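# Wheel paper-loaded cart through self-closing door into yellow bay

## Task

Move the utility cart through the self-closing door into the other room and leave it in the yellow bay, with all four of its wheels fully within the tape and none resting on it. The case of copy paper must sit in the cart's top tray without overhanging any of its edges. The door must be closed at the end. Either or both robots may be used, but neither may fall over or finish leaning, or the task fails.

## Robot and tools

Robots: r1 and r2 are identical Hello Robot Stretch 4 units. Each has an omni-wheel base, a lift that rides up a mast, an arm that telescopes forward, and a wrist with yaw, pitch and roll ending in a two-finger gripper. Each is about 1.6 m tall, and its base rim lies within 0.23 m of the base origin. Occasionally a loose object may get a brief shove from outside.

Frames: the base frame sits on the floor below the base centre, with x forward, y left and z up, in metres. hand_pose is given in this frame as a point between the open fingertips, and the printed value may be slightly wrong. The odometry frame is the base frame as it was when the scene began. base_odometry only counts wheel turns, so wheel slip looks like travel. Its heading is in rad, positive to the left, from -3.142 to 3.142. Each robot reports in its own frames, so only images, lidar_m and wrist_depth_mm show where the two robots are relative to each other.

move: the arguments are r1, r2, cameras and blocking. blocking must always be false; true or a missing value is refused. The call returns in about 0.5 s while the motion continues. A robot's entry holds base, joints or both, plus optional speeds, pace and contact_limits. Alternatively it holds only end_of_arm: "enable_torque", which re-powers limp wrist or gripper motors.

base is a relative offset from the base's last reported position, or from where it is now if it is still moving. translate_m goes forward when positive. strafe_m goes sideways, left when positive. Both range from -2 to 2 m. rotate_rad turns in place, counter-clockwise when positive, from -3.2 to 3.2. translate_m and strafe_m can be combined into one straight diagonal move, but rotate_rad cannot be combined with either.

joints are absolute targets by name, with the tolerance for done after each:
- lift_m: 0 to 1.2 m, ±0.004.
- arm_m: 0 to 0.55 m, ±0.004.
- wrist_yaw_rad: -1.134 to 4.276, ±0.02. 0 points forward, positive turns left, 3.14 is folded back, and above 3.4 the arm may obstruct.
- wrist_pitch_rad: -1.117 to 4.259. 0 is level and 1.57 points down.
- wrist_roll_rad: -1.117 to 4.259. Positive is clockwise as seen from behind the gripper.
- gripper_m: -0.038 to 0.141 m. This is the fingertip gap and can be off by up to 0.015. At -0.02 or lower the fingertips press on each other.
A joint target outside its range is clipped and reported. Any other value out of range is refused, and an unknown key makes the call invalid.

pace is "slow", "default", "fast" or "max". For the base these give 0.1, 0.3, 0.4 or 0.6 m/s and 1, 2, 3 or 4 rad/s. For the lift they give 0.15, 0.3, 0.4 or 0.5 m/s, and for the arm 0.1, 0.4, 0.6 or 0.7 m/s. When lift_m is above 0.2 at the start of a base move, base speed is reduced, down to 0.3 m/s and 1 rad/s at lift_m 1.2. speeds sets the top speed of a single joint (not gripper_m).

contact_limits range from 0 (lightest) to 1 and default to 0.5. They apply only to arm_m, lift_m, translate_m, strafe_m and rotate_rad, and each must appear in the same action as its own command. A base limit stays in force until the next action that includes base. Even at 0, the arm needs roughly 15 to 40 N before it halts. For a light press, set the limit to 0 and aim 1 to 3 mm past contact. When lifting a load, keep lift_m's limit at 0.3 or more for 2 kg and 0.15 or more for 1 kg.

All motions in an action start together. A new move replaces only the targets it names, and other motions carry on. An action lasts at most 15 s, and time_out comes at 14 s.

cameras: r1_head_camera, r1_head_left_camera, r1_head_right_camera, r1_wrist_camera, the same four for r2, or "all". An empty list gives no images.

Other tools:
- wait(seconds 0 to 10) returns the state, early if a running move comes to rest. wait(0) shows an "earlier move" line.
- stop brakes every running motion; braked parts may keep pressing.
- zoom_image(camera, region [x0,y0,x1,y1]) enlarges part of that camera's latest image. The region is in pixels from the top-left and at most 504 by 504.
- finished_scene(scene) ends the scene for good, and the goal must hold without the robots.

Results: the "move" line gives each moved robot as done or with its worst status. base_status and joint_status read done, moving, off_target (resting short and maybe still pushing), contact_stop (the blocked part goes slack), time_out (target dropped), limit_stop_at_own_body, limit_stop_at_tilt (lean above 6 degrees, with the lift, arm and wheels slack), or torque_fault (limp wrist or gripper motor; send enable_torque). A robot under "as last shown" was not commanded. on_its_own reports what happened without a command; its "held at" is a target, not a reading. lidar_m has 12 sector distances starting straight ahead and going counter-clockwise (4th left, 7th behind, 10th right). "-" means nothing seen, or something closer than 0.25 m. wrist_depth_mm is a 7x7 grid of depths, 100 to 2000 mm. turned_by_wheels versus turned_by_imu differing by more than about 0.1 rad over one move means slip or a hit. base_tilt is in degrees. motor_effort is in percent, and servo_current is in mA, with peaks in brackets. A rise in gripper current shows a firm grip.

A refused call, or an unplanned stop, cancels later move, wait and finished_scene calls in the same reply. The simulation keeps running while you think.

Gripping: to grasp, close to more than 0.015 below the object's width, and about 0.06 below to resist tugging. To hook behind a bar, close to -0.02 or lower. Open before turning the base or wrist if the fingers are closed over a rim.

Avoid the following:
- Bases touching each other, and fingers closing on the other robot. Both count as presses between robots, which can end the scene.
- Carrying more than 1 kg with arm_m above 0.2 while driving or turning, which risks a tip-over.
- Hard pushes, slams, drops, and letting things fall far.
- Self-collision poses: the gripper over the base with lift_m below about 0.2 (0.45 pointing down); pitch below -0.2 combined with roll outside -0.4 to 4; yaw+pitch below about -1.1; tilting or rolling while folded back; and lift targets below 0.02 or above 1.18 at max pace.
- Shared loads: the two robots' travel can differ by about 3 cm per metre, which strains their hands.

Each tool is called after ">>>" by a JSON object that holds its "name" and its "arguments", one argument or row to a line.

## Session

>>> {"name": "move", "arguments": {
  "cameras": ["all"],
  "blocking": false
}}

Scene clock: 0.00 s.
r1.base_odometry: x=+0.000 y=+0.000 heading=+0.000
r1.turned_by_wheels: +0.000
r1.turned_by_imu: +0.000
r1.base_tilt: forward=-1.6 right=+1.3
r1.lidar_m: 1.92 2.25 3.81 1.93 0.97 0.84 0.83 0.93 0.77 0.76 0.93 1.59
r1.base_status: not commanded
r1.joint_positions: lift_m=+0.127 arm_m=+0.000 wrist_yaw_rad=+3.089 wrist_pitch_rad=+0.002 wrist_roll_rad=+0.000 gripper_m=+0.056
r1.joint_status: not commanded
r1.measured_speeds: all 0
r1.motor_effort: lift_m=+20 arm_m=-4 wheel_0=+0 wheel_1=+1 wheel_2=+1
r1.servo_current: wrist_yaw_rad=39 wrist_pitch_rad=46 wrist_roll_rad=65 gripper_m=39
r1.hand_pose: x=-0.1125 y=+0.1024 z=+0.3046 quat_wxyz=(+0.026, -0.001, +0.000, +1.000) (m; r1's base frame)
r1.wrist_depth_mm: 137 138 - - - - - / 113 139 - - - - - / 117 140 224 - - - - / 137 161 - - - - - / - - - - - - - / - - 191 - 187 - - / 842 759 750 788 788 732 768
r2.base_odometry: x=+0.000 y=+0.000 heading=+0.000
r2.turned_by_wheels: +0.000
r2.turned_by_imu: +0.000
r2.base_tilt: forward=-0.6 right=+0.1
r2.lidar_m: 2.02 1.45 1.40 1.49 2.01 2.22 2.34 3.17 1.60 3.62 2.59 2.46
r2.base_status: not commanded
r2.joint_positions: lift_m=+0.295 arm_m=+0.000 wrist_yaw_rad=+3.133 wrist_pitch_rad=+0.002 wrist_roll_rad=+0.000 gripper_m=+0.056
r2.joint_status: not commanded
r2.measured_speeds: all 0
r2.motor_effort: lift_m=+18 arm_m=-4 wheel_0=+0 wheel_1=-1 wheel_2=+0
r2.servo_current: wrist_yaw_rad=46 wrist_pitch_rad=39 wrist_roll_rad=46 gripper_m=59
r2.hand_pose: x=-0.1167 y=+0.0898 z=+0.4727 quat_wxyz=(+0.004, -0.001, +0.000, +1.000) (m; r2's base frame)
r2.wrist_depth_mm: - 140 - - - - - / - 126 150 - - - - / - 130 185 - - - - / 144 143 272 - - - - / 229 - - - - - - / 226 1576 196 1576 190 1618 1464 / 226 1060 1138 - - 1025 1060
pictures: r1_head_camera, r1_head_left_camera, r1_head_right_camera, r1_wrist_camera, r2_head_camera, r2_head_left_camera, r2_head_right_camera, r2_wrist_camera
Images, in order (width x height): r1_head_camera 420x560, r1_head_left_camera 420x672, r1_head_right_camera 420x672, r1_wrist_camera 616x392, r2_head_camera 420x560, r2_head_left_camera 420x672, r2_head_right_camera 420x672, r2_wrist_camera 616x392.

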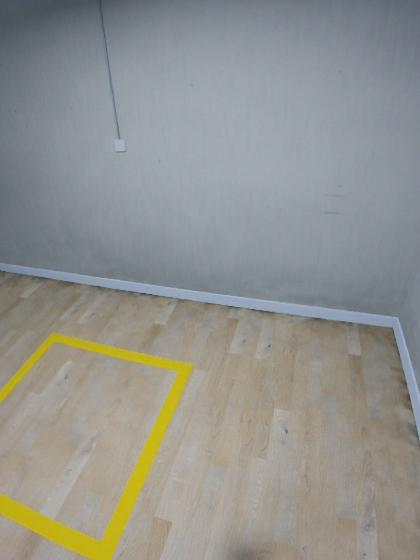

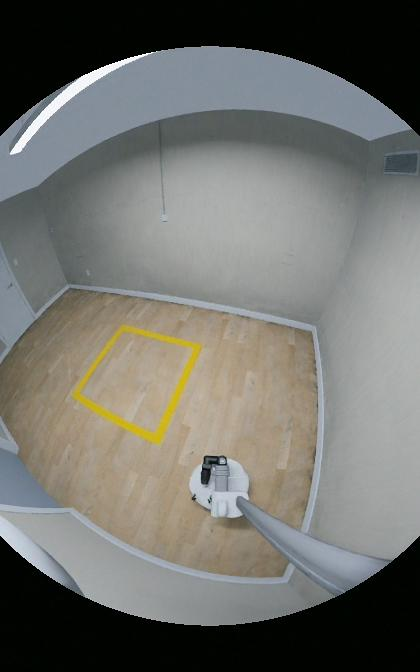

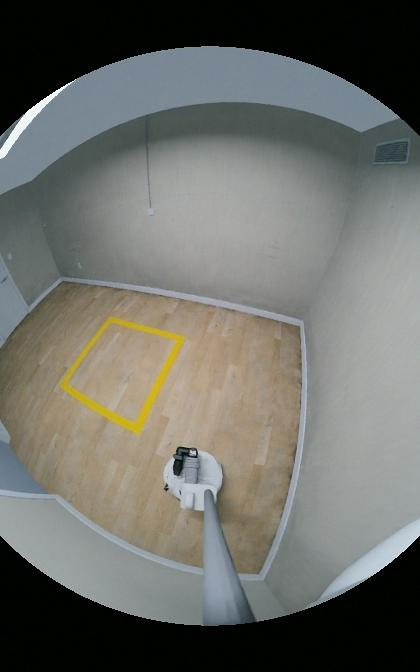

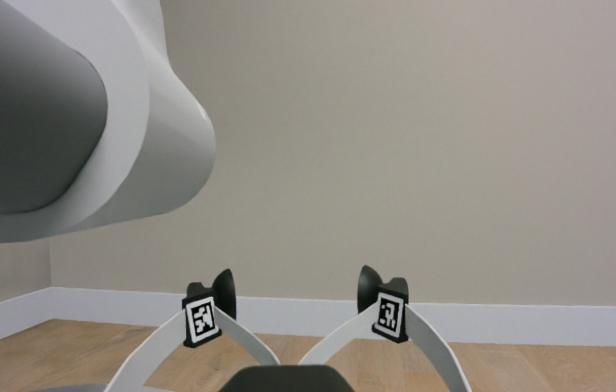

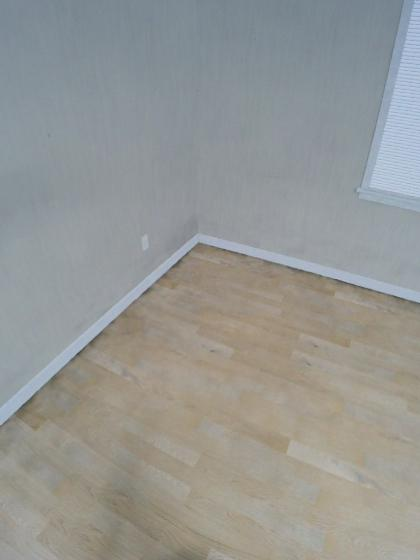

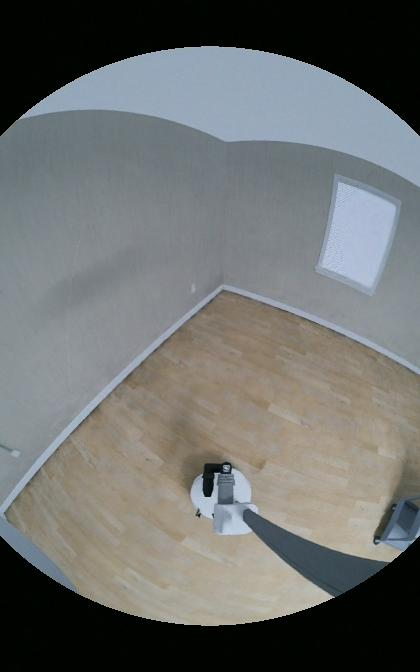

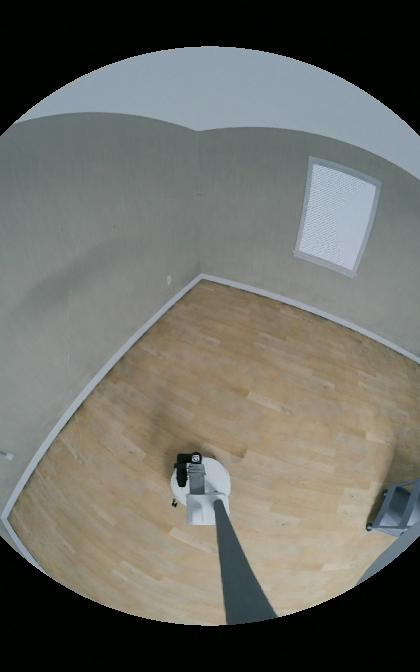

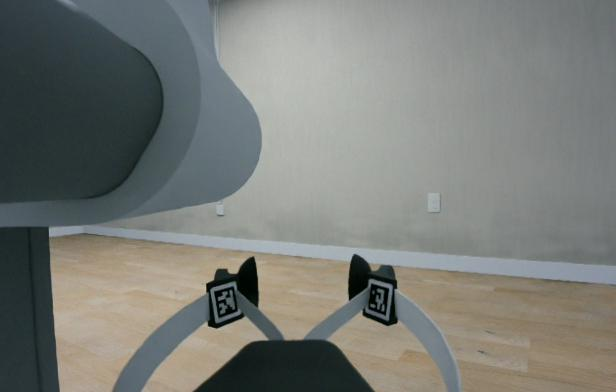

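>>> {"name": "move", "arguments": {
  "r1": {"base":{"rotate_rad":1.3}},
  "r2": {"base":{"rotate_rad":-1.7}},
  "blocking": false
}}

>>> {"name": "wait", "arguments": {
  "seconds": 3
}}

>>> {"name": "wait", "arguments": {
  "seconds": 1,
  "cameras": ["r1_head_camera","r1_head_left_camera","r1_head_right_camera","r2_head_camera","r2_head_left_camera","r2_head_right_camera"]
}}

Scene clock: 4.23 s.
move: r1 moving; r2 moving
r1.base_odometry: x=+0.000 y=+0.000 heading=+0.252
r1.turned_by_wheels: +0.252
r1.turned_by_imu: +0.252
r1.base_tilt: forward=-1.6 right=+1.2
r1.lidar_m: 1.98 2.71 3.66 1.25 0.89 0.80 0.87 0.80 0.77 0.82 1.11 1.92
r1.base_status: rotate_rad moving
r1.joint_positions: lift_m=+0.127 arm_m=+0.000 wrist_yaw_rad=+3.089 wrist_pitch_rad=+0.002 wrist_roll_rad=+0.000 gripper_m=+0.056
r1.joint_status: not commanded
r1.measured_speeds: translate_m=-0.001 strafe_m=-0.001 rotate_rad=+0.980 lift_m=+0.000 arm_m=+0.000 wrist_yaw_rad=+0.000 wrist_pitch_rad=+0.000 wrist_roll_rad=+0.000
r1.motor_effort: lift_m=+20(20) arm_m=-4(4) wheel_0=-8(9) wheel_1=-6(9) wheel_2=-7(7)
r1.servo_current: wrist_yaw_rad=59(59) wrist_pitch_rad=39(46) wrist_roll_rad=46(59) gripper_m=39(39)
r1.hand_pose: x=-0.1125 y=+0.1024 z=+0.3046 quat_wxyz=(+0.026, -0.001, +0.000, +1.000) (m; r1's base frame)
r1.wrist_depth_mm: 136 138 - - - - - / 113 139 - - - - - / 114 140 226 - - - - / 137 160 - - - - - / - - - - - - - / - 1060 190 - 187 - - / 778 750 750 798 750 699 732
r2.base_odometry: x=+0.000 y=+0.000 heading=-0.252
r2.turned_by_wheels: -0.252
r2.turned_by_imu: -0.244
r2.base_tilt: forward=-0.7 right=+0.1
r2.lidar_m: 2.52 1.62 1.40 1.40 1.67 2.23 2.24 2.64 1.59 1.63 2.93 2.49
r2.base_status: rotate_rad moving
r2.joint_positions: lift_m=+0.295 arm_m=+0.000 wrist_yaw_rad=+3.133 wrist_pitch_rad=+0.002 wrist_roll_rad=+0.000 gripper_m=+0.056
r2.joint_status: not commanded
r2.measured_speeds: translate_m=+0.000 strafe_m=+0.000 rotate_rad=-0.974 lift_m=+0.000 arm_m=+0.000 wrist_yaw_rad=+0.000 wrist_pitch_rad=+0.000 wrist_roll_rad=+0.000
r2.motor_effort: lift_m=+18(18) arm_m=-4(4) wheel_0=+8(9) wheel_1=+8(10) wheel_2=+9(11)
r2.servo_current: wrist_yaw_rad=33(52) wrist_pitch_rad=39(46) wrist_roll_rad=52(52) gripper_m=39(59)
r2.hand_pose: x=-0.1167 y=+0.0898 z=+0.4727 quat_wxyz=(+0.004, -0.001, +0.000, +1.000) (m; r2's base frame)
r2.wrist_depth_mm: - 141 - - - - - / - 127 150 - - - - / - 130 184 - - - - / 144 143 272 - - - - / 229 - - - - - - / 227 1576 196 1576 190 1661 1464 / 226 1060 1138 - - 1060 1060
pictures: none

Scene clock: 5.63 s.
earlier move: r1 done; r2 moving
r1.base_odometry: x=+0.000 y=+0.000 heading=+1.300
r1.turned_by_wheels: +1.048
r1.turned_by_imu: +1.053
r1.base_tilt: forward=-1.6 right=+1.3
r1.lidar_m: 3.79 1.23 0.89 0.83 0.88 0.82 0.77 0.81 1.10 1.93 2.00 2.67
r1.base_status: done
r1.joint_positions: lift_m=+0.127 arm_m=+0.000 wrist_yaw_rad=+3.089 wrist_pitch_rad=+0.002 wrist_roll_rad=+0.000 gripper_m=+0.056
r1.joint_status: not commanded
r1.measured_speeds: all 0
r1.motor_effort: lift_m=+20(20) arm_m=-4(4) wheel_0=-4(10) wheel_1=-1(9) wheel_2=-1(8)
r1.servo_current: wrist_yaw_rad=52(65) wrist_pitch_rad=46(52) wrist_roll_rad=59(65) gripper_m=39(46)
r1.hand_pose: x=-0.1125 y=+0.1024 z=+0.3046 quat_wxyz=(+0.026, -0.001, +0.000, +1.000) (m; r1's base frame)
r1.wrist_depth_mm: 136 138 - - - - - / 113 139 - - - - - / 118 140 229 - - - - / 137 162 - - - - - / - - - - - - - / - - 191 - 187 - - / 788 707 750 143 778 768 809
r2.base_odometry: x=+0.000 y=+0.000 heading=-1.699
r2.turned_by_wheels: -1.448
r2.turned_by_imu: -1.409
r2.base_tilt: forward=-0.6 right=+0.0
r2.lidar_m: 1.72 2.73 2.48 2.30 1.54 1.40 1.44 1.80 2.23 2.27 2.85 1.60
r2.base_status: rotate_rad moving
r2.joint_positions: lift_m=+0.295 arm_m=+0.000 wrist_yaw_rad=+3.133 wrist_pitch_rad=+0.002 wrist_roll_rad=+0.000 gripper_m=+0.056
r2.joint_status: not commanded
r2.measured_speeds: all 0
r2.motor_effort: lift_m=+18(18) arm_m=-4(4) wheel_0=+2(11) wheel_1=+3(11) wheel_2=+4(11)
r2.servo_current: wrist_yaw_rad=39(59) wrist_pitch_rad=46(46) wrist_roll_rad=39(52) gripper_m=46(59)
r2.hand_pose: x=-0.1167 y=+0.0898 z=+0.4727 quat_wxyz=(+0.004, -0.001, +0.000, +1.000) (m; r2's base frame)
r2.wrist_depth_mm: - 140 - - - - - / - 126 141 - - - - / - 129 185 - - - - / 144 143 207 - - - - / 229 - - - - - - / 227 1576 195 1336 190 - - / 226 1078 1138 - - 1042 1060
wait: 1.40 of 3 s (r1 has come to rest)
pictures: none

Scene clock: 5.87 s.
earlier move: r2 done
r1.base_odometry: x=+0.000 y=+0.000 heading=+1.300
r1.turned_by_wheels: +0.000
r1.turned_by_imu: +0.000
r1.base_tilt: forward=-1.6 right=+1.3
r1.lidar_m: 3.80 1.25 0.90 0.83 0.87 0.82 0.75 0.80 1.09 1.93 1.98 2.70
r1.base_status: done
r1.joint_positions: lift_m=+0.127 arm_m=+0.000 wrist_yaw_rad=+3.089 wrist_pitch_rad=+0.002 wrist_roll_rad=+0.000 gripper_m=+0.056
r1.joint_status: not commanded
r1.measured_speeds: all 0
r1.motor_effort: lift_m=+20(20) arm_m=-4(4) wheel_0=-4(10) wheel_1=-1(9) wheel_2=-1(8)
r1.servo_current: wrist_yaw_rad=52(65) wrist_pitch_rad=39(52) wrist_roll_rad=39(65) gripper_m=39(46)
r1.hand_pose: x=-0.1125 y=+0.1024 z=+0.3046 quat_wxyz=(+0.026, -0.001, +0.000, +1.000) (m; r1's base frame)
r1.wrist_depth_mm: 136 138 - - - - - / 113 139 - - - - - / 118 139 229 - - - - / 137 162 - - - - - / - - - - - - - / - - 190 - 187 - - / 788 707 750 143 788 778 809
r2.base_odometry: x=+0.000 y=+0.000 heading=-1.699
r2.turned_by_wheels: +0.000
r2.turned_by_imu: +0.000
r2.base_tilt: forward=-0.7 right=+0.1
r2.lidar_m: 1.71 2.72 2.49 2.28 1.55 1.40 1.44 1.82 2.23 2.27 2.89 1.58
r2.base_status: done
r2.joint_positions: lift_m=+0.295 arm_m=+0.000 wrist_yaw_rad=+3.133 wrist_pitch_rad=+0.002 wrist_roll_rad=+0.000 gripper_m=+0.056
r2.joint_status: not commanded
r2.measured_speeds: all 0
r2.motor_effort: lift_m=+18(18) arm_m=-3(4) wheel_0=+3(11) wheel_1=+4(11) wheel_2=+5(11)
r2.servo_current: wrist_yaw_rad=46(59) wrist_pitch_rad=46(46) wrist_roll_rad=39(52) gripper_m=52(59)
r2.hand_pose: x=-0.1167 y=+0.0898 z=+0.4727 quat_wxyz=(+0.004, -0.001, +0.000, +1.000) (m; r2's base frame)
r2.wrist_depth_mm: - 140 - - - - - / - 126 141 - - - - / - 130 185 - - - - / 144 143 207 - - - - / 230 - - - - - - / 228 1576 194 1308 190 - - / 226 1060 1118 - - 1042 1060
wait: 0.23 of 1 s (r2 has come to rest)
pictures: r1_head_camera, r1_head_left_camera, r1_head_right_camera, r2_head_camera, r2_head_left_camera, r2_head_right_camera
Images, in order (width x height): r1_head_camera 420x560, r1_head_left_camera 420x672, r1_head_right_camera 420x672, r2_head_camera 420x560, r2_head_left_camera 420x672, r2_head_right_camera 420x672.

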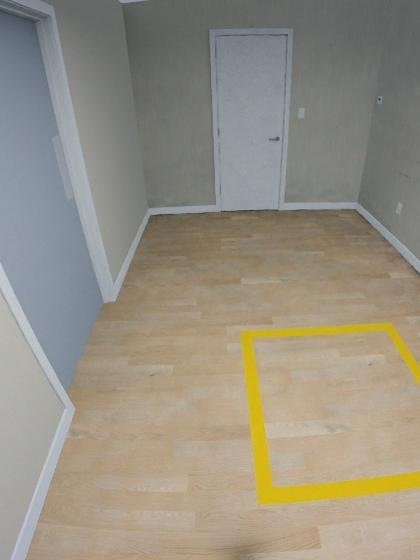

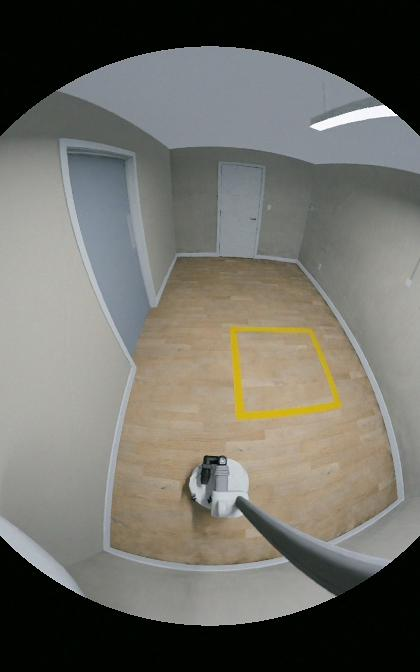

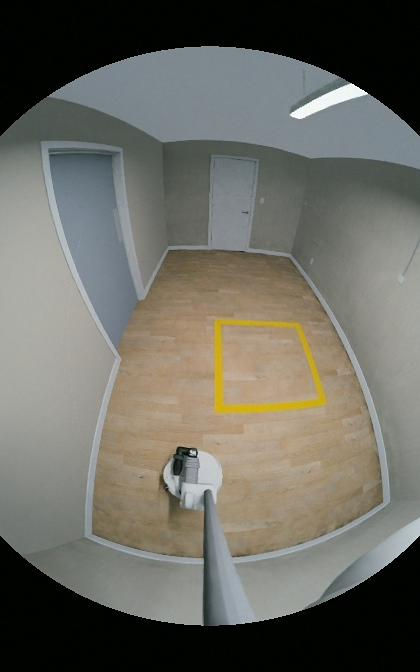

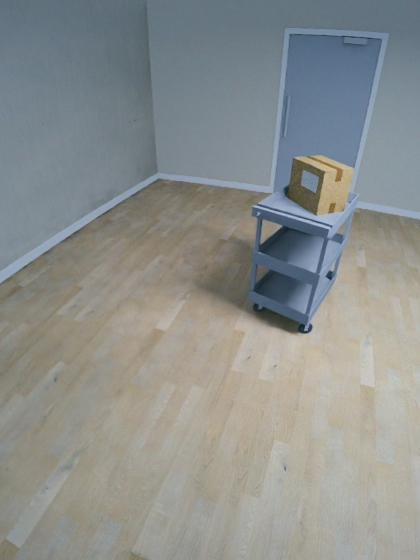

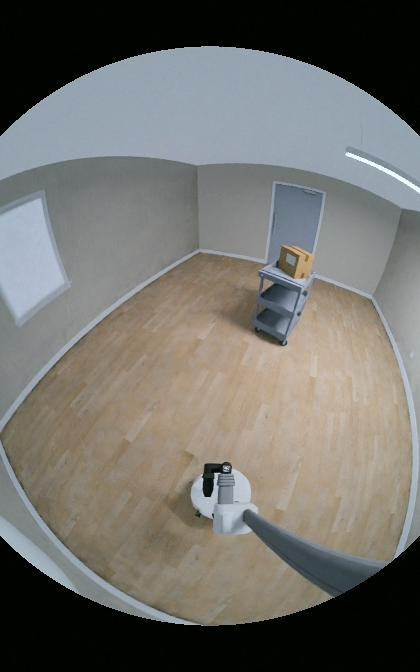

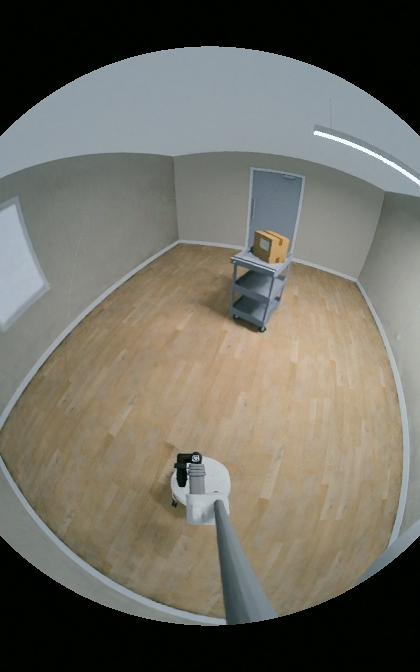

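>>> {"name": "zoom_image", "arguments": {
  "camera": "r2_head_camera",
  "region": [220, 10, 420, 350]
}}

>>> {"name": "zoom_image", "arguments": {
  "camera": "r1_head_camera",
  "region": [0, 0, 200, 400]
}}

>>> {"name": "zoom_image", "arguments": {
  "camera": "r1_head_left_camera",
  "region": [40, 120, 180, 380]
}}

Scaled by 1.482 from the camera's 420x560 image, which has a finer 1200x1600 frame.

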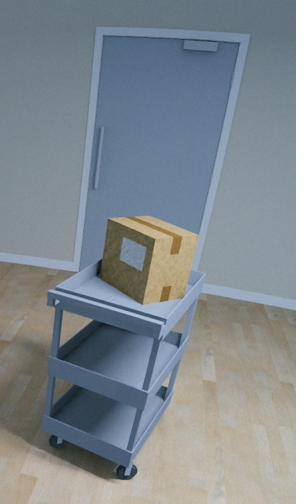

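Scaled by 1.260 from the camera's 420x560 image, which has a finer 600x800 frame.

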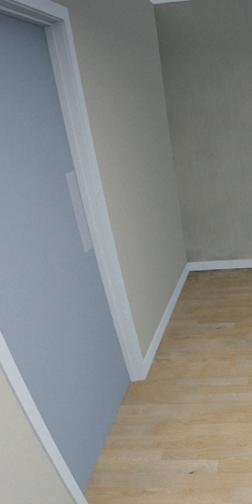

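Scaled by 1.938 from the camera's 420x672 image, which has a finer 600x960 frame.

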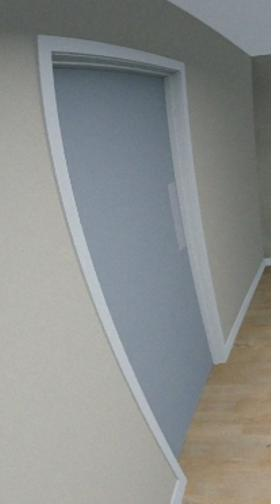

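>>> {"name": "move", "arguments": {
  "r1": {"base":{"translate_m":1.42},"joints":{"lift_m":0.6},"pace":"fast"},
  "r2": {"base":{"rotate_rad":-0.29},"pace":"fast"},
  "blocking": false
}}

>>> {"name": "wait", "arguments": {
  "seconds": 1.2
}}

>>> {"name": "move", "arguments": {
  "r2": {"base":{"strafe_m":-1.4},"pace":"max"},
  "blocking": false
}}

>>> {"name": "wait", "arguments": {
  "seconds": 5
}}

>>> {"name": "move", "arguments": {
  "r1": {"base":{"rotate_rad":1.615}},
  "blocking": false
}}

>>> {"name": "wait", "arguments": {
  "seconds": 3,
  "cameras": ["r1_head_camera","r1_head_left_camera","r2_head_camera","r2_head_left_camera"]
}}

Scene clock: 94.50 s.
move: r1 moving; r2 moving
r1.base_odometry: x=+0.013 y=+0.048 heading=+1.300
r1.turned_by_wheels: +0.000
r1.turned_by_imu: +0.000
r1.base_tilt: forward=-1.6 right=+1.2
r1.lidar_m: 3.77 1.24 0.89 0.84 0.87 0.88 0.83 0.86 1.17 1.91 1.98 2.67
r1.base_status: translate_m moving
r1.joint_positions: lift_m=+0.190 arm_m=+0.000 wrist_yaw_rad=+3.089 wrist_pitch_rad=+0.002 wrist_roll_rad=+0.000 gripper_m=+0.056
r1.joint_status: lift_m moving
r1.measured_speeds: translate_m=+0.194 strafe_m=+0.000 rotate_rad=-0.006 lift_m=+0.243 arm_m=+0.000 wrist_yaw_rad=+0.000 wrist_pitch_rad=+0.000 wrist_roll_rad=+0.000
r1.motor_effort: lift_m=+29(29) arm_m=-4(4) wheel_0=+9(10) wheel_1=+6(8) wheel_2=-11(12)
r1.servo_current: wrist_yaw_rad=46(52) wrist_pitch_rad=39(46) wrist_roll_rad=26(65) gripper_m=39(46)
r1.hand_pose: x=-0.1125 y=+0.1024 z=+0.3674 quat_wxyz=(+0.026, -0.001, +0.000, +1.000) (m; r1's base frame)
r1.wrist_depth_mm: - 137 - - - - - / - 137 - - - - - / 110 138 206 - - - - / 124 139 237 - - - - / - - - - - - - / - - 190 - 187 - - / 904 164 809 143 842 842 891
r2.base_odometry: x=+0.000 y=+0.000 heading=-1.968
r2.turned_by_wheels: -0.269
r2.turned_by_imu: -0.261
r2.base_tilt: forward=-0.7 right=+0.1
r2.lidar_m: 1.61 3.20 2.53 2.48 1.79 1.43 1.41 1.54 2.25 2.22 2.43 3.73
r2.base_status: rotate_rad moving
r2.joint_positions: lift_m=+0.295 arm_m=+0.000 wrist_yaw_rad=+3.133 wrist_pitch_rad=+0.002 wrist_roll_rad=+0.000 gripper_m=+0.056
r2.joint_status: not commanded
r2.measured_speeds: translate_m=+0.001 strafe_m=+0.000 rotate_rad=-0.400 lift_m=+0.000 arm_m=+0.000 wrist_yaw_rad=+0.000 wrist_pitch_rad=+0.000 wrist_roll_rad=+0.000
r2.motor_effort: lift_m=+18(18) arm_m=-3(4) wheel_0=+3(11) wheel_1=+3(10) wheel_2=+3(13)
r2.servo_current: wrist_yaw_rad=52(52) wrist_pitch_rad=33(46) wrist_roll_rad=46(52) gripper_m=52(52)
r2.hand_pose: x=-0.1167 y=+0.0898 z=+0.4727 quat_wxyz=(+0.004, -0.001, +0.000, +1.000) (m; r2's base frame)
r2.wrist_depth_mm: - 140 - - - - - / - 126 142 - - - - / - 129 185 - - - - / 144 143 208 - - - - / 220 - - - - - - / 220 1464 192 171 190 - 1336 / 225 1078 1138 - - 1025 1060
pictures: none

Scene clock: 94.93 s.
earlier move: r1 moving; r2 done
r1.base_odometry: x=+0.047 y=+0.169 heading=+1.300
r1.turned_by_wheels: +0.000
r1.turned_by_imu: +0.000
r1.base_tilt: forward=-1.6 right=+1.3
r1.lidar_m: 3.73 1.37 0.89 0.84 0.89 1.02 0.92 1.00 1.37 1.90 1.99 2.65
r1.base_status: translate_m moving
r1.joint_positions: lift_m=+0.341 arm_m=+0.000 wrist_yaw_rad=+3.089 wrist_pitch_rad=+0.002 wrist_roll_rad=+0.000 gripper_m=+0.056
r1.joint_status: lift_m moving
r1.measured_speeds: translate_m=+0.368 strafe_m=-0.001 rotate_rad=+0.007 lift_m=+0.400 arm_m=+0.000 wrist_yaw_rad=+0.000 wrist_pitch_rad=+0.000 wrist_roll_rad=+0.000
r1.motor_effort: lift_m=+26(30) arm_m=-4(4) wheel_0=+8(10) wheel_1=+9(9) wheel_2=-11(13)
r1.servo_current: wrist_yaw_rad=39(65) wrist_pitch_rad=39(52) wrist_roll_rad=52(65) gripper_m=39(46)
r1.hand_pose: x=-0.1125 y=+0.1024 z=+0.5188 quat_wxyz=(+0.026, -0.001, +0.000, +1.000) (m; r1's base frame)
r1.wrist_depth_mm: - 137 - - - - - / - 137 - - - - - / 110 138 205 - - - - / 124 139 238 - - - - / - - - - - - - / - - 191 - 187 - - / - 141 - 137 - - -
r2.base_odometry: x=+0.000 y=+0.000 heading=-1.988
r2.turned_by_wheels: -0.021
r2.turned_by_imu: -0.020
r2.base_tilt: forward=-0.7 right=+0.0
r2.lidar_m: 1.62 3.22 2.54 2.46 1.83 1.42 1.42 1.51 2.27 2.21 2.43 3.61
r2.base_status: done
r2.joint_positions: lift_m=+0.295 arm_m=+0.000 wrist_yaw_rad=+3.133 wrist_pitch_rad=+0.002 wrist_roll_rad=+0.000 gripper_m=+0.056
r2.joint_status: not commanded
r2.measured_speeds: all 0
r2.motor_effort: lift_m=+18(18) arm_m=-4(4) wheel_0=+3(11) wheel_1=+3(10) wheel_2=+4(13)
r2.servo_current: wrist_yaw_rad=52(59) wrist_pitch_rad=39(46) wrist_roll_rad=46(52) gripper_m=46(52)
r2.hand_pose: x=-0.1167 y=+0.0898 z=+0.4727 quat_wxyz=(+0.004, -0.001, +0.000, +1.000) (m; r2's base frame)
r2.wrist_depth_mm: - 141 - - - - - / - 126 142 - - - - / - 130 185 - - - - / 144 143 207 - - - - / 219 - - - - - - / 220 1464 195 171 190 - 1336 / 225 1060 1118 - - 1060 1042
wait: 0.43 of 1.2 s (r2 has come to rest)
pictures: none

Scene clock: 95.43 s.
earlier move: r1 moving
move: r2 moving
r1.base_odometry: x=+0.100 y=+0.361 heading=+1.300
r1.turned_by_wheels: +0.000
r1.turned_by_imu: +0.000
r1.base_tilt: forward=-1.6 right=+1.3
r1.lidar_m: 3.52 1.38 0.90 0.85 0.89 1.21 1.14 1.19 1.62 1.91 1.99 2.63
r1.base_status: translate_m moving
r1.joint_positions: lift_m=+0.525 arm_m=+0.000 wrist_yaw_rad=+3.089 wrist_pitch_rad=+0.002 wrist_roll_rad=+0.000 gripper_m=+0.056
r1.joint_status: lift_m moving
r1.measured_speeds: translate_m=+0.400 strafe_m=+0.000 rotate_rad=-0.003 lift_m=+0.281 arm_m=+0.000 wrist_yaw_rad=+0.000 wrist_pitch_rad=+0.000 wrist_roll_rad=+0.000
r1.motor_effort: lift_m=+26(29) arm_m=-4(4) wheel_0=+6(10) wheel_1=+5(8) wheel_2=-5(12)
r1.servo_current: wrist_yaw_rad=46(59) wrist_pitch_rad=46(46) wrist_roll_rad=65(65) gripper_m=39(52)
r1.hand_pose: x=-0.1125 y=+0.1024 z=+0.7026 quat_wxyz=(+0.026, -0.001, +0.000, +1.000) (m; r1's base frame)
r1.wrist_depth_mm: - 137 - - - - - / - 137 - - - - - / 110 138 204 - - - - / 124 139 237 - - - - / - - - - - - - / - - 190 - 187 - - / - 140 - 137 - - -
r2.base_odometry: x=-0.063 y=+0.028 heading=-1.988
r2.turned_by_wheels: +0.000
r2.turned_by_imu: +0.000
r2.base_tilt: forward=-0.7 right=+0.0
r2.lidar_m: 1.60 3.33 2.61 2.56 1.82 1.43 1.41 1.54 2.20 2.13 2.32 3.53
r2.base_status: strafe_m moving
r2.joint_positions: lift_m=+0.295 arm_m=+0.000 wrist_yaw_rad=+3.133 wrist_pitch_rad=+0.002 wrist_roll_rad=+0.000 gripper_m=+0.056
r2.joint_status: not commanded
r2.measured_speeds: translate_m=-0.001 strafe_m=-0.268 rotate_rad=+0.004 lift_m=+0.000 arm_m=+0.000 wrist_yaw_rad=+0.000 wrist_pitch_rad=+0.000 wrist_roll_rad=+0.000
r2.motor_effort: lift_m=+18(18) arm_m=-4(4) wheel_0=+14(16) wheel_1=-14(15) wheel_2=-1(2)
r2.servo_current: wrist_yaw_rad=39(65) wrist_pitch_rad=46(46) wrist_roll_rad=39(52) gripper_m=46(52)
r2.hand_pose: x=-0.1167 y=+0.0898 z=+0.4727 quat_wxyz=(+0.004, -0.001, +0.000, +1.000) (m; r2's base frame)
r2.wrist_depth_mm: - 141 - - - - - / - 126 142 - - - - / - 130 185 - - - - / 144 143 207 - - - - / 220 - - - - - - / 220 1430 193 171 190 - 1308 / 225 1078 1160 - - 1042 1060
pictures: none

Scene clock: 98.73 s.
earlier move: r1 moving; r2 done
r1.base_odometry: x=+0.380 y=+1.368 heading=+1.300
r1.turned_by_wheels: +0.000
r1.turned_by_imu: +0.001
r1.base_tilt: forward=-1.6 right=+1.3
r1.lidar_m: 2.49 1.31 1.03 0.95 0.94 1.23 2.19 2.29 2.02 1.87 1.96 2.62
r1.base_status: translate_m moving
r1.joint_positions: lift_m=+0.600 arm_m=+0.000 wrist_yaw_rad=+3.089 wrist_pitch_rad=+0.002 wrist_roll_rad=+0.000 gripper_m=+0.056
r1.joint_status: all done
r1.measured_speeds: all 0
r1.motor_effort: lift_m=+25(29) arm_m=-4(4) wheel_0=+0(10) wheel_1=+1(8) wheel_2=+0(12)
r1.servo_current: wrist_yaw_rad=65(72) wrist_pitch_rad=39(52) wrist_roll_rad=59(65) gripper_m=46(52)
r1.hand_pose: x=-0.1125 y=+0.1024 z=+0.7771 quat_wxyz=(+0.026, -0.001, +0.000, +1.000) (m; r1's base frame)
r1.wrist_depth_mm: 136 138 - - - - - / 113 139 - - - - - / 118 139 272 - - - - / 137 161 - - - - - / - - - - - - - / - - 193 - 188 - - / 1921 1756 1708 153 1756 - -
r2.base_odometry: x=-1.280 y=+0.568 heading=-1.988
r2.turned_by_wheels: +0.000
r2.turned_by_imu: -0.001
r2.base_tilt: forward=-0.7 right=+0.0
r2.lidar_m: 4.24 1.98 3.96 3.84 2.04 1.60 1.58 1.10 0.85 0.83 0.91 1.39
r2.base_status: done
r2.joint_positions: lift_m=+0.295 arm_m=+0.000 wrist_yaw_rad=+3.133 wrist_pitch_rad=+0.002 wrist_roll_rad=+0.000 gripper_m=+0.056
r2.joint_status: not commanded
r2.measured_speeds: all 0
r2.motor_effort: lift_m=+18(18) arm_m=-4(4) wheel_0=+1(17) wheel_1=+1(17) wheel_2=+0(2)
r2.servo_current: wrist_yaw_rad=46(65) wrist_pitch_rad=46(46) wrist_roll_rad=33(59) gripper_m=46(52)
r2.hand_pose: x=-0.1167 y=+0.0898 z=+0.4727 quat_wxyz=(+0.004, -0.001, +0.000, +1.000) (m; r2's base frame)
r2.wrist_depth_mm: - 140 - - - - - / - 123 146 - - - - / - 127 187 - - - - / 144 143 217 - - - - / 219 - - - - - - / 218 1464 195 1308 190 1366 1336 / 223 1078 1160 - - 1042 1078
wait: 3.30 of 5 s (r2 has come to rest)
pictures: none

Scene clock: 99.23 s.
earlier move: r1 done
move: r1 moving
r1.base_odometry: x=+0.380 y=+1.368 heading=+1.552
r1.turned_by_wheels: +0.252
r1.turned_by_imu: +0.252
r1.base_tilt: forward=-1.6 right=+1.2
r1.lidar_m: 1.96 1.12 0.96 0.94 0.99 1.66 2.18 2.27 1.91 1.90 2.13 2.52
r1.base_status: rotate_rad moving
r1.joint_positions: lift_m=+0.600 arm_m=+0.000 wrist_yaw_rad=+3.089 wrist_pitch_rad=+0.002 wrist_roll_rad=+0.000 gripper_m=+0.056
r1.joint_status: not commanded
r1.measured_speeds: translate_m=+0.000 strafe_m=+0.000 rotate_rad=+0.978 lift_m=+0.000 arm_m=+0.000 wrist_yaw_rad=+0.000 wrist_pitch_rad=+0.000 wrist_roll_rad=+0.000
r1.motor_effort: lift_m=+25(25) arm_m=-4(4) wheel_0=-8(10) wheel_1=-7(8) wheel_2=-7(7)
r1.servo_current: wrist_yaw_rad=65(65) wrist_pitch_rad=46(46) wrist_roll_rad=65(65) gripper_m=39(46)
r1.hand_pose: x=-0.1125 y=+0.1024 z=+0.7771 quat_wxyz=(+0.026, -0.001, +0.000, +1.000) (m; r1's base frame)
r1.wrist_depth_mm: 136 138 - - - - - / 113 139 - - - - - / 118 140 272 - - - - / 137 161 - - - - - / - - - - - - - / - - 193 - 187 - - / 1921 1708 1756 153 1921 1708 -
r2: as last shown
r2.turned_by_imu: +0.000
r2.base_tilt: forward=-0.7 right=+0.1
r2.lidar_m: 4.22 1.96 3.91 3.88 2.01 1.61 1.57 1.09 0.85 0.82 0.92 1.38
r2.motor_effort: lift_m=+18(18) arm_m=-4(4) wheel_0=+1(1) wheel_1=+1(1) wheel_2=+0(0)
r2.servo_current: wrist_yaw_rad=52(52) wrist_pitch_rad=46(46) wrist_roll_rad=46(59) gripper_m=52(52)
r2.wrist_depth_mm: - 140 - - - - - / - 124 145 - - - - / - 128 187 - - - - / 144 143 217 - - - - / 219 - - - - - - / 217 1464 195 1336 190 1366 1336 / 224 1060 1138 - - 1025 1060
pictures: none

Scene clock: 100.83 s.
earlier move: r1 done
r1.base_odometry: x=+0.380 y=+1.368 heading=+2.915
r1.turned_by_wheels: +1.363
r1.turned_by_imu: +1.370
r1.base_tilt: forward=-1.6 right=+1.3
r1.lidar_m: 0.94 0.94 1.32 2.17 2.28 1.95 1.88 1.99 2.62 2.53 1.27 1.01
r1.base_status: done
r1.joint_positions: lift_m=+0.600 arm_m=+0.000 wrist_yaw_rad=+3.089 wrist_pitch_rad=+0.002 wrist_roll_rad=+0.000 gripper_m=+0.056
r1.joint_status: not commanded
r1.measured_speeds: all 0
r1.motor_effort: lift_m=+25(25) arm_m=-4(4) wheel_0=-3(11) wheel_1=-2(8) wheel_2=+1(8)
r1.servo_current: wrist_yaw_rad=26(65) wrist_pitch_rad=39(52) wrist_roll_rad=46(78) gripper_m=39(52)
r1.hand_pose: x=-0.1125 y=+0.1024 z=+0.7771 quat_wxyz=(+0.026, -0.001, +0.000, +1.000) (m; r1's base frame)
r1.wrist_depth_mm: 136 139 - - - - - / 113 139 - - - - - / 118 140 273 - - - - / 137 161 - - - - - / - - - - - - - / - - 192 - 187 - - / 1863 164 1756 154 1863 1708 1808
r2.base_odometry: x=-1.280 y=+0.568 heading=-1.988
r2.turned_by_wheels: +0.000
r2.turned_by_imu: +0.000
r2.base_tilt: forward=-0.7 right=+0.0
r2.lidar_m: 4.24 1.94 3.95 3.87 2.05 1.61 1.56 1.08 0.85 0.82 0.93 1.37
r2.base_status: not commanded
r2.joint_positions: lift_m=+0.295 arm_m=+0.000 wrist_yaw_rad=+3.133 wrist_pitch_rad=+0.002 wrist_roll_rad=+0.000 gripper_m=+0.056
r2.joint_status: not commanded
r2.measured_speeds: all 0
r2.motor_effort: lift_m=+18(18) arm_m=-4(4) wheel_0=+1(1) wheel_1=+1(1) wheel_2=-1(1)
r2.servo_current: wrist_yaw_rad=39(59) wrist_pitch_rad=46(46) wrist_roll_rad=46(65) gripper_m=52(59)
r2.hand_pose: x=-0.1167 y=+0.0898 z=+0.4727 quat_wxyz=(+0.004, -0.001, +0.000, +1.000) (m; r2's base frame)
r2.wrist_depth_mm: - 140 - - - - - / - 124 145 - - - - / - 127 187 - - - - / 144 143 219 - - - - / 219 - - - - - - / 218 1430 194 1308 190 1366 1336 / 223 1078 1118 - - 1042 1060
wait: 1.60 of 3 s (r1 has come to rest)
pictures: r1_head_camera, r1_head_left_camera, r2_head_camera, r2_head_left_camera
Images, in order (width x height): r1_head_camera 420x560, r1_head_left_camera 420x672, r2_head_camera 420x560, r2_head_left_camera 420x672.

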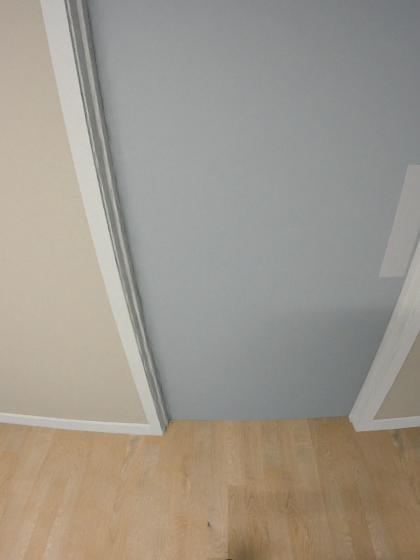

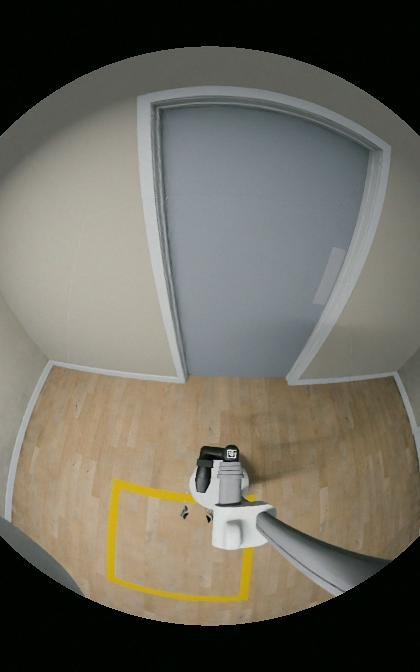

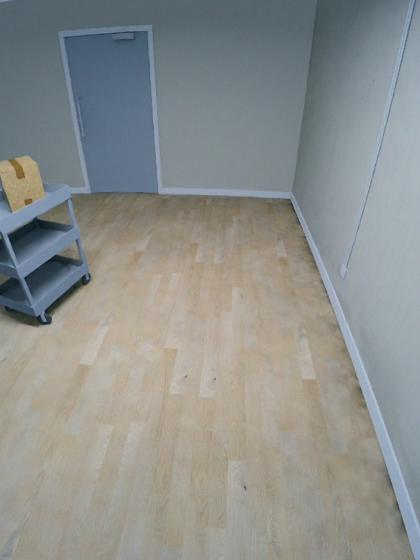

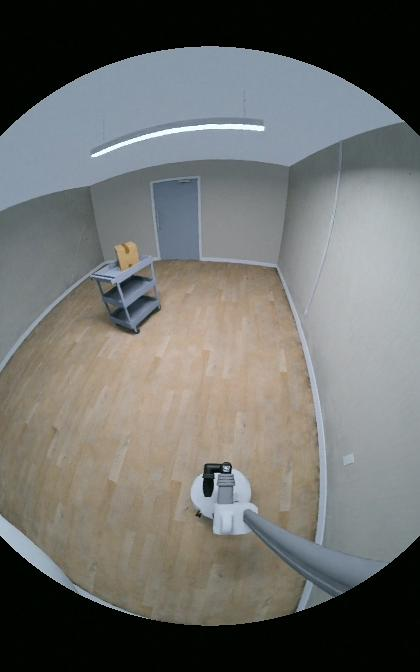

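>>> {"name": "move", "arguments": {
  "r1": {"base":{"strafe_m":-0.23},"joints":{"wrist_yaw_rad":0,"gripper_m":-0.02,"lift_m":0.75}},
  "r2": {"base":{"rotate_rad":1.03},"joints":{"lift_m":0.7}},
  "blocking": false
}}

>>> {"name": "wait", "arguments": {
  "seconds": 2.5
}}

>>> {"name": "wait", "arguments": {
  "seconds": 1
}}

>>> {"name": "move", "arguments": {
  "r2": {"base":{"translate_m":0.92,"strafe_m":-1.25},"pace":"fast"},
  "blocking": false
}}

>>> {"name": "wait", "arguments": {
  "seconds": 5.5
}}

>>> {"name": "wait", "arguments": {
  "seconds": 5.5,
  "cameras": ["r2_head_camera","r2_head_left_camera","r2_head_right_camera","r1_head_camera"]
}}

Scene clock: 120.20 s.
move: r1 moving; r2 moving
r1.base_odometry: x=+0.388 y=+1.403 heading=+2.915
r1.turned_by_wheels: +0.000
r1.turned_by_imu: +0.000
r1.base_tilt: forward=-1.6 right=+1.3
r1.lidar_m: 0.96 0.93 1.32 2.20 2.32 1.97 1.88 2.00 2.54 2.49 1.27 1.00
r1.base_status: strafe_m moving
r1.joint_positions: lift_m=+0.637 arm_m=+0.000 wrist_yaw_rad=+2.503 wrist_pitch_rad=+0.002 wrist_roll_rad=+0.000 gripper_m=+0.037
r1.joint_status: lift_m moving; wrist_yaw_rad moving; gripper_m moving
r1.measured_speeds: translate_m=+0.001 strafe_m=-0.142 rotate_rad=-0.004 lift_m=+0.146 arm_m=+0.000 wrist_yaw_rad=-1.819 wrist_pitch_rad=+0.000 wrist_roll_rad=+0.000
r1.motor_effort: lift_m=+26(27) arm_m=-4(4) wheel_0=+9(11) wheel_1=-8(10) wheel_2=+0(1)
r1.servo_current: wrist_yaw_rad=78(130) wrist_pitch_rad=46(46) wrist_roll_rad=65(65) gripper_m=104(104)
r1.hand_pose: x=-0.0085 y=+0.2421 z=+0.8150 quat_wxyz=(+0.314, -0.001, +0.000, +0.949) (m; r1's base frame)
r1.wrist_depth_mm: - - - - - - - / - - - - - - - / - - - - - - - / - - - - - - - / - - - - - - - / - - 194 - 186 - - / - 155 1756 1863 1921 1921 1863
r2.base_odometry: x=-1.280 y=+0.568 heading=-1.737
r2.turned_by_wheels: +0.251
r2.turned_by_imu: +0.245
r2.base_tilt: forward=-0.7 right=+0.1
r2.lidar_m: 2.18 1.94 3.86 2.71 1.76 1.56 1.48 0.94 0.85 0.85 1.06 2.12
r2.base_status: rotate_rad moving
r2.joint_positions: lift_m=+0.333 arm_m=+0.000 wrist_yaw_rad=+3.133 wrist_pitch_rad=+0.002 wrist_roll_rad=+0.000 gripper_m=+0.056
r2.joint_status: lift_m moving
r2.measured_speeds: translate_m=-0.001 strafe_m=-0.002 rotate_rad=+0.979 lift_m=+0.146 arm_m=+0.000 wrist_yaw_rad=+0.000 wrist_pitch_rad=+0.000 wrist_roll_rad=+0.000
r2.motor_effort: lift_m=+24(24) arm_m=-4(4) wheel_0=-5(10) wheel_1=-10(10) wheel_2=-11(11)
r2.servo_current: wrist_yaw_rad=39(52) wrist_pitch_rad=33(46) wrist_roll_rad=46(59) gripper_m=46(59)
r2.hand_pose: x=-0.1167 y=+0.0898 z=+0.5103 quat_wxyz=(+0.004, -0.001, +0.000, +1.000) (m; r2's base frame)
r2.wrist_depth_mm: - 140 - - - - - / - 124 146 - - - - / - 128 189 - - - - / 144 143 211 - - - - / 220 - - - - - - / 218 - 192 1397 190 1430 - / 223 1025 1205 - - 1098 1138
pictures: none

Scene clock: 122.03 s.
earlier move: r1 done; r2 moving
r1.base_odometry: x=+0.432 y=+1.592 heading=+2.915
r1.turned_by_wheels: +0.000
r1.turned_by_imu: -0.001
r1.base_tilt: forward=-1.6 right=+1.3
r1.lidar_m: 0.96 0.99 1.28 2.41 2.50 1.96 1.89 1.99 2.39 2.30 1.26 1.00
r1.base_status: done
r1.joint_positions: lift_m=+0.749 arm_m=+0.000 wrist_yaw_rad=+0.003 wrist_pitch_rad=+0.002 wrist_roll_rad=+0.000 gripper_m=-0.019
r1.joint_status: all done
r1.measured_speeds: all 0
r1.motor_effort: lift_m=+25(28) arm_m=-4(4) wheel_0=+1(11) wheel_1=-1(11) wheel_2=+0(1)
r1.servo_current: wrist_yaw_rad=46(130) wrist_pitch_rad=46(52) wrist_roll_rad=39(65) gripper_m=52(130)
r1.hand_pose: x=+0.4596 y=-0.0866 z=+0.9271 quat_wxyz=(+1.000, +0.000, +0.001, +0.001) (m; r1's base frame)
r1.wrist_depth_mm: - - - - 759 759 - / - - - - 759 759 - / - - - - 759 759 - / - - - - 759 732 - / - - - - - 723 - / - - 183 199 170 732 - / - 132 164 147 144 668 -
r2.base_odometry: x=-1.280 y=+0.568 heading=-0.959
r2.turned_by_wheels: +0.778
r2.turned_by_imu: +0.758
r2.base_tilt: forward=-0.7 right=+0.0
r2.lidar_m: 3.89 3.86 2.08 1.61 1.57 1.10 0.86 0.83 0.91 1.35 4.21 1.97
r2.base_status: done
r2.joint_positions: lift_m=+0.700 arm_m=+0.000 wrist_yaw_rad=+3.133 wrist_pitch_rad=+0.002 wrist_roll_rad=+0.000 gripper_m=+0.056
r2.joint_status: lift_m moving
r2.measured_speeds: translate_m=+0.000 strafe_m=+0.000 rotate_rad=+0.000 lift_m=+0.009 arm_m=+0.000 wrist_yaw_rad=+0.000 wrist_pitch_rad=+0.000 wrist_roll_rad=+0.000
r2.motor_effort: lift_m=+18(26) arm_m=-4(4) wheel_0=-3(10) wheel_1=-2(10) wheel_2=-5(12)
r2.servo_current: wrist_yaw_rad=46(59) wrist_pitch_rad=46(46) wrist_roll_rad=39(65) gripper_m=46(59)
r2.hand_pose: x=-0.1167 y=+0.0898 z=+0.8774 quat_wxyz=(+0.004, -0.001, +0.000, +1.000) (m; r2's base frame)
r2.wrist_depth_mm: - 140 - - - - - / - 126 141 - - - - / - 129 182 - - - - / 144 143 216 - - - - / 220 - - - - - - / 218 - 189 - 188 - - / 224 - - - - - -
wait: 1.83 of 2.5 s (r1 has come to rest)
pictures: none

Scene clock: 122.33 s.
earlier move: r2 done
r1.base_odometry: x=+0.432 y=+1.592 heading=+2.915
r1.turned_by_wheels: +0.000
r1.turned_by_imu: +0.000
r1.base_tilt: forward=-1.6 right=+1.3
r1.lidar_m: 0.95 0.99 1.29 2.42 2.51 1.96 1.88 2.00 2.37 2.28 1.28 0.98
r1.base_status: done
r1.joint_positions: lift_m=+0.749 arm_m=+0.000 wrist_yaw_rad=+0.003 wrist_pitch_rad=+0.002 wrist_roll_rad=+0.000 gripper_m=-0.019
r1.joint_status: all done
r1.measured_speeds: all 0
r1.motor_effort: lift_m=+25(28) arm_m=-4(4) wheel_0=+2(11) wheel_1=-1(11) wheel_2=+0(1)
r1.servo_current: wrist_yaw_rad=59(130) wrist_pitch_rad=39(52) wrist_roll_rad=72(72) gripper_m=59(130)
r1.hand_pose: x=+0.4596 y=-0.0866 z=+0.9271 quat_wxyz=(+1.000, +0.000, +0.001, +0.001) (m; r1's base frame)
r1.wrist_depth_mm: - - - - 759 759 - / - - - - 750 750 - / - - - - 759 750 - / - - - - 759 732 - / - - - - - 732 - / - - 183 198 171 723 - / - 133 164 147 144 683 -
r2.base_odometry: x=-1.280 y=+0.568 heading=-0.959
r2.turned_by_wheels: +0.000
r2.turned_by_imu: +0.000
r2.base_tilt: forward=-0.7 right=+0.1
r2.lidar_m: 3.90 3.86 2.05 1.58 1.55 1.12 0.88 0.82 0.90 1.36 4.24 1.98
r2.base_status: done
r2.joint_positions: lift_m=+0.700 arm_m=+0.000 wrist_yaw_rad=+3.133 wrist_pitch_rad=+0.002 wrist_roll_rad=+0.000 gripper_m=+0.056
r2.joint_status: all done
r2.measured_speeds: all 0
r2.motor_effort: lift_m=+21(26) arm_m=-4(4) wheel_0=-2(10) wheel_1=-3(10) wheel_2=-6(12)
r2.servo_current: wrist_yaw_rad=39(59) wrist_pitch_rad=46(46) wrist_roll_rad=52(65) gripper_m=52(59)
r2.hand_pose: x=-0.1167 y=+0.0898 z=+0.8775 quat_wxyz=(+0.004, -0.001, +0.000, +1.000) (m; r2's base frame)
r2.wrist_depth_mm: - 140 - - - - - / - 126 142 - - - - / - 129 183 - - - - / 144 143 216 - - - - / 220 - - - - - - / 220 - 189 - 188 - - / 224 - - - - - -
wait: 0.30 of 1 s (r2 has come to rest)
pictures: none

Scene clock: 122.83 s.
move: r2 moving
r1: as last shown
r1.base_tilt: forward=-1.6 right=+1.2
r1.lidar_m: 0.95 1.01 1.28 2.41 2.52 1.97 1.86 2.01 2.40 2.30 1.27 0.98
r1.motor_effort: lift_m=+25(25) arm_m=-4(4) wheel_0=+1(2) wheel_1=-1(1) wheel_2=+0(0)
r1.servo_current: wrist_yaw_rad=59(59) wrist_pitch_rad=52(52) wrist_roll_rad=52(72) gripper_m=59(59)
r1.wrist_depth_mm: - - - - 759 750 - / - - - - 759 759 - / - - - - 759 759 - / - - - - 759 732 - / - - - - - 732 - / - - 183 198 170 732 - / - 133 163 147 144 676 -
r2.base_odometry: x=-1.295 y=+0.523 heading=-0.960
r2.turned_by_wheels: -0.001
r2.turned_by_imu: -0.001
r2.base_tilt: forward=-0.7 right=+0.0
r2.lidar_m: 3.98 3.86 2.11 1.65 1.61 1.14 0.85 0.84 0.94 1.35 4.16 1.93
r2.base_status: translate_m moving; strafe_m moving
r2.joint_positions: lift_m=+0.700 arm_m=+0.000 wrist_yaw_rad=+3.133 wrist_pitch_rad=+0.002 wrist_roll_rad=+0.000 gripper_m=+0.056
r2.joint_status: not commanded
r2.measured_speeds: translate_m=+0.109 strafe_m=-0.148 rotate_rad=-0.007 lift_m=+0.000 arm_m=+0.000 wrist_yaw_rad=+0.000 wrist_pitch_rad=+0.000 wrist_roll_rad=+0.000
r2.motor_effort: lift_m=+21(21) arm_m=-4(4) wheel_0=+14(15) wheel_1=-9(9) wheel_2=-10(13)
r2.servo_current: wrist_yaw_rad=46(59) wrist_pitch_rad=46(46) wrist_roll_rad=52(65) gripper_m=52(52)
r2.hand_pose: x=-0.1167 y=+0.0898 z=+0.8775 quat_wxyz=(+0.004, -0.001, +0.000, +1.000) (m; r2's base frame)
r2.wrist_depth_mm: - 140 - - - - - / - 126 142 - - - - / - 129 183 - - - - / 144 143 216 - - - - / 220 - - - - - - / 219 - 189 - 188 - - / 224 - - - - - -
pictures: none

Scene clock: 127.57 s.
earlier move: r2 done
r1.base_odometry: x=+0.432 y=+1.592 heading=+2.915
r1.turned_by_wheels: +0.000
r1.turned_by_imu: +0.000
r1.base_tilt: forward=-1.6 right=+1.3
r1.lidar_m: 0.94 1.02 1.31 2.41 2.53 1.96 1.87 2.01 2.38 2.29 1.27 0.99
r1.base_status: not commanded
r1.joint_positions: lift_m=+0.749 arm_m=+0.000 wrist_yaw_rad=+0.003 wrist_pitch_rad=+0.002 wrist_roll_rad=+0.000 gripper_m=-0.019
r1.joint_status: not commanded
r1.measured_speeds: all 0
r1.motor_effort: lift_m=+25(25) arm_m=-4(4) wheel_0=+1(2) wheel_1=-1(1) wheel_2=+0(1)
r1.servo_current: wrist_yaw_rad=59(78) wrist_pitch_rad=39(52) wrist_roll_rad=59(72) gripper_m=59(59)
r1.hand_pose: x=+0.4596 y=-0.0866 z=+0.9271 quat_wxyz=(+1.000, +0.000, +0.001, +0.001) (m; r1's base frame)
r1.wrist_depth_mm: - - - - 759 750 - / - - - - 759 759 - / - - - - 759 759 - / - - - - 759 732 - / - - - - - 732 - / - - 183 198 170 732 - / - 133 163 147 144 676 -
r2.base_odometry: x=-1.775 y=-0.903 heading=-0.959
r2.turned_by_wheels: +0.000
r2.turned_by_imu: +0.003
r2.base_tilt: forward=-0.7 right=+0.1
r2.lidar_m: 0.93 0.96 3.84 3.15 3.08 1.54 1.20 1.16 1.25 1.88 2.71 2.93
r2.base_status: done
r2.joint_positions: lift_m=+0.700 arm_m=+0.000 wrist_yaw_rad=+3.133 wrist_pitch_rad=+0.002 wrist_roll_rad=+0.000 gripper_m=+0.056
r2.joint_status: not commanded
r2.measured_speeds: all 0
r2.motor_effort: lift_m=+20(21) arm_m=-4(4) wheel_0=+2(15) wheel_1=-2(10) wheel_2=-3(13)
r2.servo_current: wrist_yaw_rad=46(59) wrist_pitch_rad=46(52) wrist_roll_rad=52(65) gripper_m=52(59)
r2.hand_pose: x=-0.1167 y=+0.0898 z=+0.8775 quat_wxyz=(+0.004, -0.001, +0.000, +1.000) (m; r2's base frame)
r2.wrist_depth_mm: - 140 - - - - - / - 126 142 - - - - / - 129 185 - - - - / 144 143 217 - - - - / 220 - - - - - - / 220 - 190 - 188 - - / 225 - - - - - 1863
wait: 4.73 of 5.5 s (r2 has come to rest)
pictures: none

Scene clock: 133.07 s.
r1.base_odometry: x=+0.432 y=+1.592 heading=+2.915
r1.turned_by_wheels: +0.000
r1.turned_by_imu: +0.000
r1.base_tilt: forward=-1.6 right=+1.3
r1.lidar_m: 0.95 1.02 1.28 2.41 2.51 1.97 1.87 1.99 2.37 2.29 1.27 0.97
r1.base_status: not commanded
r1.joint_positions: lift_m=+0.749 arm_m=+0.000 wrist_yaw_rad=+0.003 wrist_pitch_rad=+0.002 wrist_roll_rad=+0.000 gripper_m=-0.019
r1.joint_status: not commanded
r1.measured_speeds: all 0
r1.motor_effort: lift_m=+25(25) arm_m=-4(4) wheel_0=+1(2) wheel_1=-1(1) wheel_2=+0(1)
r1.servo_current: wrist_yaw_rad=59(78) wrist_pitch_rad=39(52) wrist_roll_rad=59(72) gripper_m=59(59)
r1.hand_pose: x=+0.4596 y=-0.0866 z=+0.9271 quat_wxyz=(+1.000, +0.000, +0.001, +0.001) (m; r1's base frame)
r1.wrist_depth_mm: - - - - 750 759 - / - - - - 750 768 - / - - - - 759 759 - / - - - - 750 732 - / - - - - - 723 - / - - 183 198 170 732 - / - 132 163 147 144 676 -
r2.base_odometry: x=-1.775 y=-0.903 heading=-0.959
r2.turned_by_wheels: +0.000
r2.turned_by_imu: +0.001
r2.base_tilt: forward=-0.7 right=+0.1
r2.lidar_m: 0.94 0.95 3.82 3.15 3.07 1.55 1.18 1.16 1.24 1.87 2.70 2.92
r2.base_status: done
r2.joint_positions: lift_m=+0.700 arm_m=+0.000 wrist_yaw_rad=+3.133 wrist_pitch_rad=+0.002 wrist_roll_rad=+0.000 gripper_m=+0.056
r2.joint_status: not commanded
r2.measured_speeds: all 0
r2.motor_effort: lift_m=+21(21) arm_m=-4(4) wheel_0=+1(15) wheel_1=-2(10) wheel_2=-3(13)
r2.servo_current: wrist_yaw_rad=52(59) wrist_pitch_rad=33(52) wrist_roll_rad=39(65) gripper_m=46(59)
r2.hand_pose: x=-0.1167 y=+0.0898 z=+0.8775 quat_wxyz=(+0.004, -0.001, +0.000, +1.000) (m; r2's base frame)
r2.wrist_depth_mm: - 141 - - - - - / - 126 141 - - - - / - 129 185 - - - - / 144 143 218 - - - - / 219 - - - - - - / 220 - 189 - 187 - - / 225 - - - - - 1808
wait: 5.50 s; at rest by 0.27 s
pictures: r1_head_camera, r2_head_camera, r2_head_left_camera, r2_head_right_camera
Images, in order (width x height): r1_head_camera 420x560, r2_head_camera 420x560, r2_head_left_camera 420x672, r2_head_right_camera 420x672.

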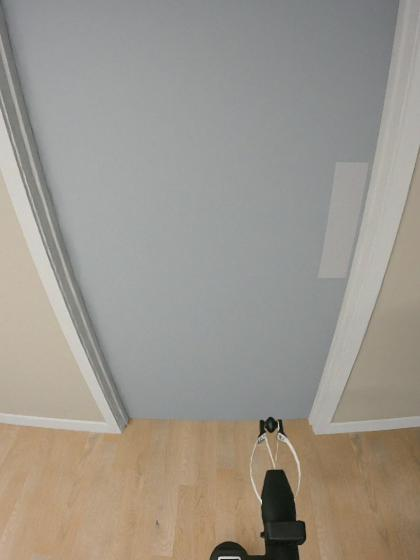

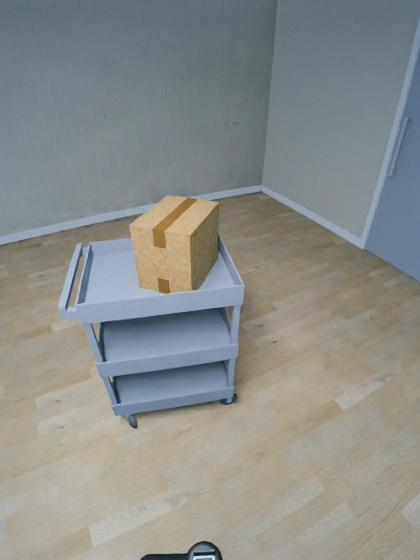

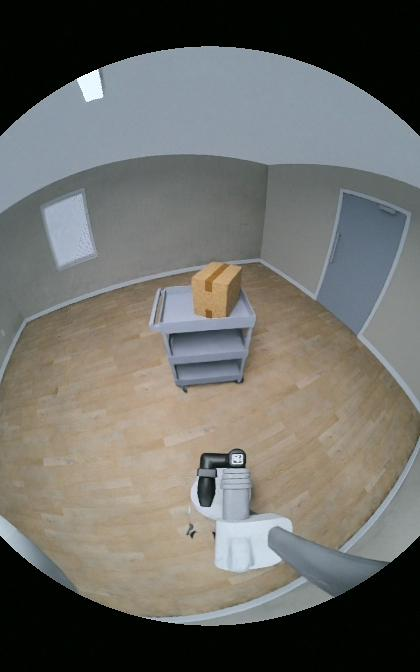

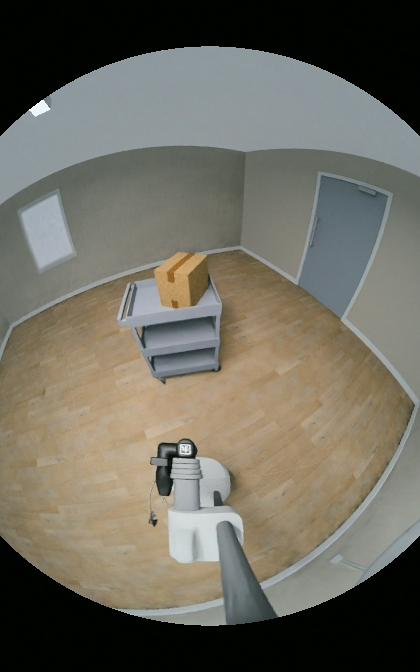

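>>> {"name": "zoom_image", "arguments": {
  "camera": "r2_head_camera",
  "region": [40, 180, 270, 440]
}}

>>> {"name": "zoom_image", "arguments": {
  "camera": "r2_head_left_camera",
  "region": [130, 250, 270, 410]
}}

Scaled by 1.938 from the camera's 420x560 image, which has a finer 1200x1600 frame.

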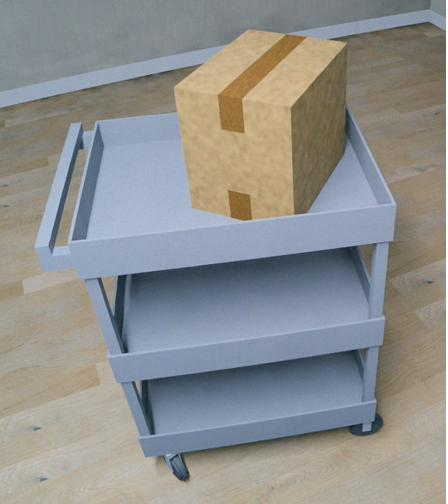

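Scaled by 3.150 from the camera's 420x672 image, which has a finer 600x960 frame.

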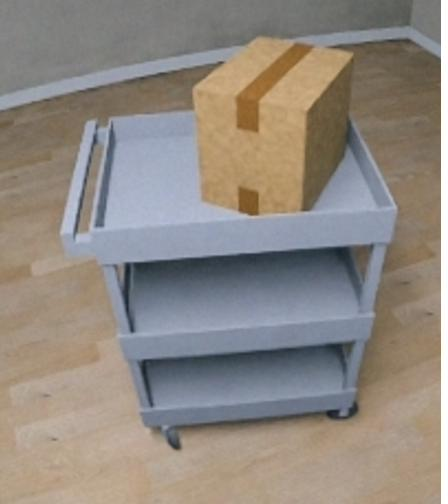

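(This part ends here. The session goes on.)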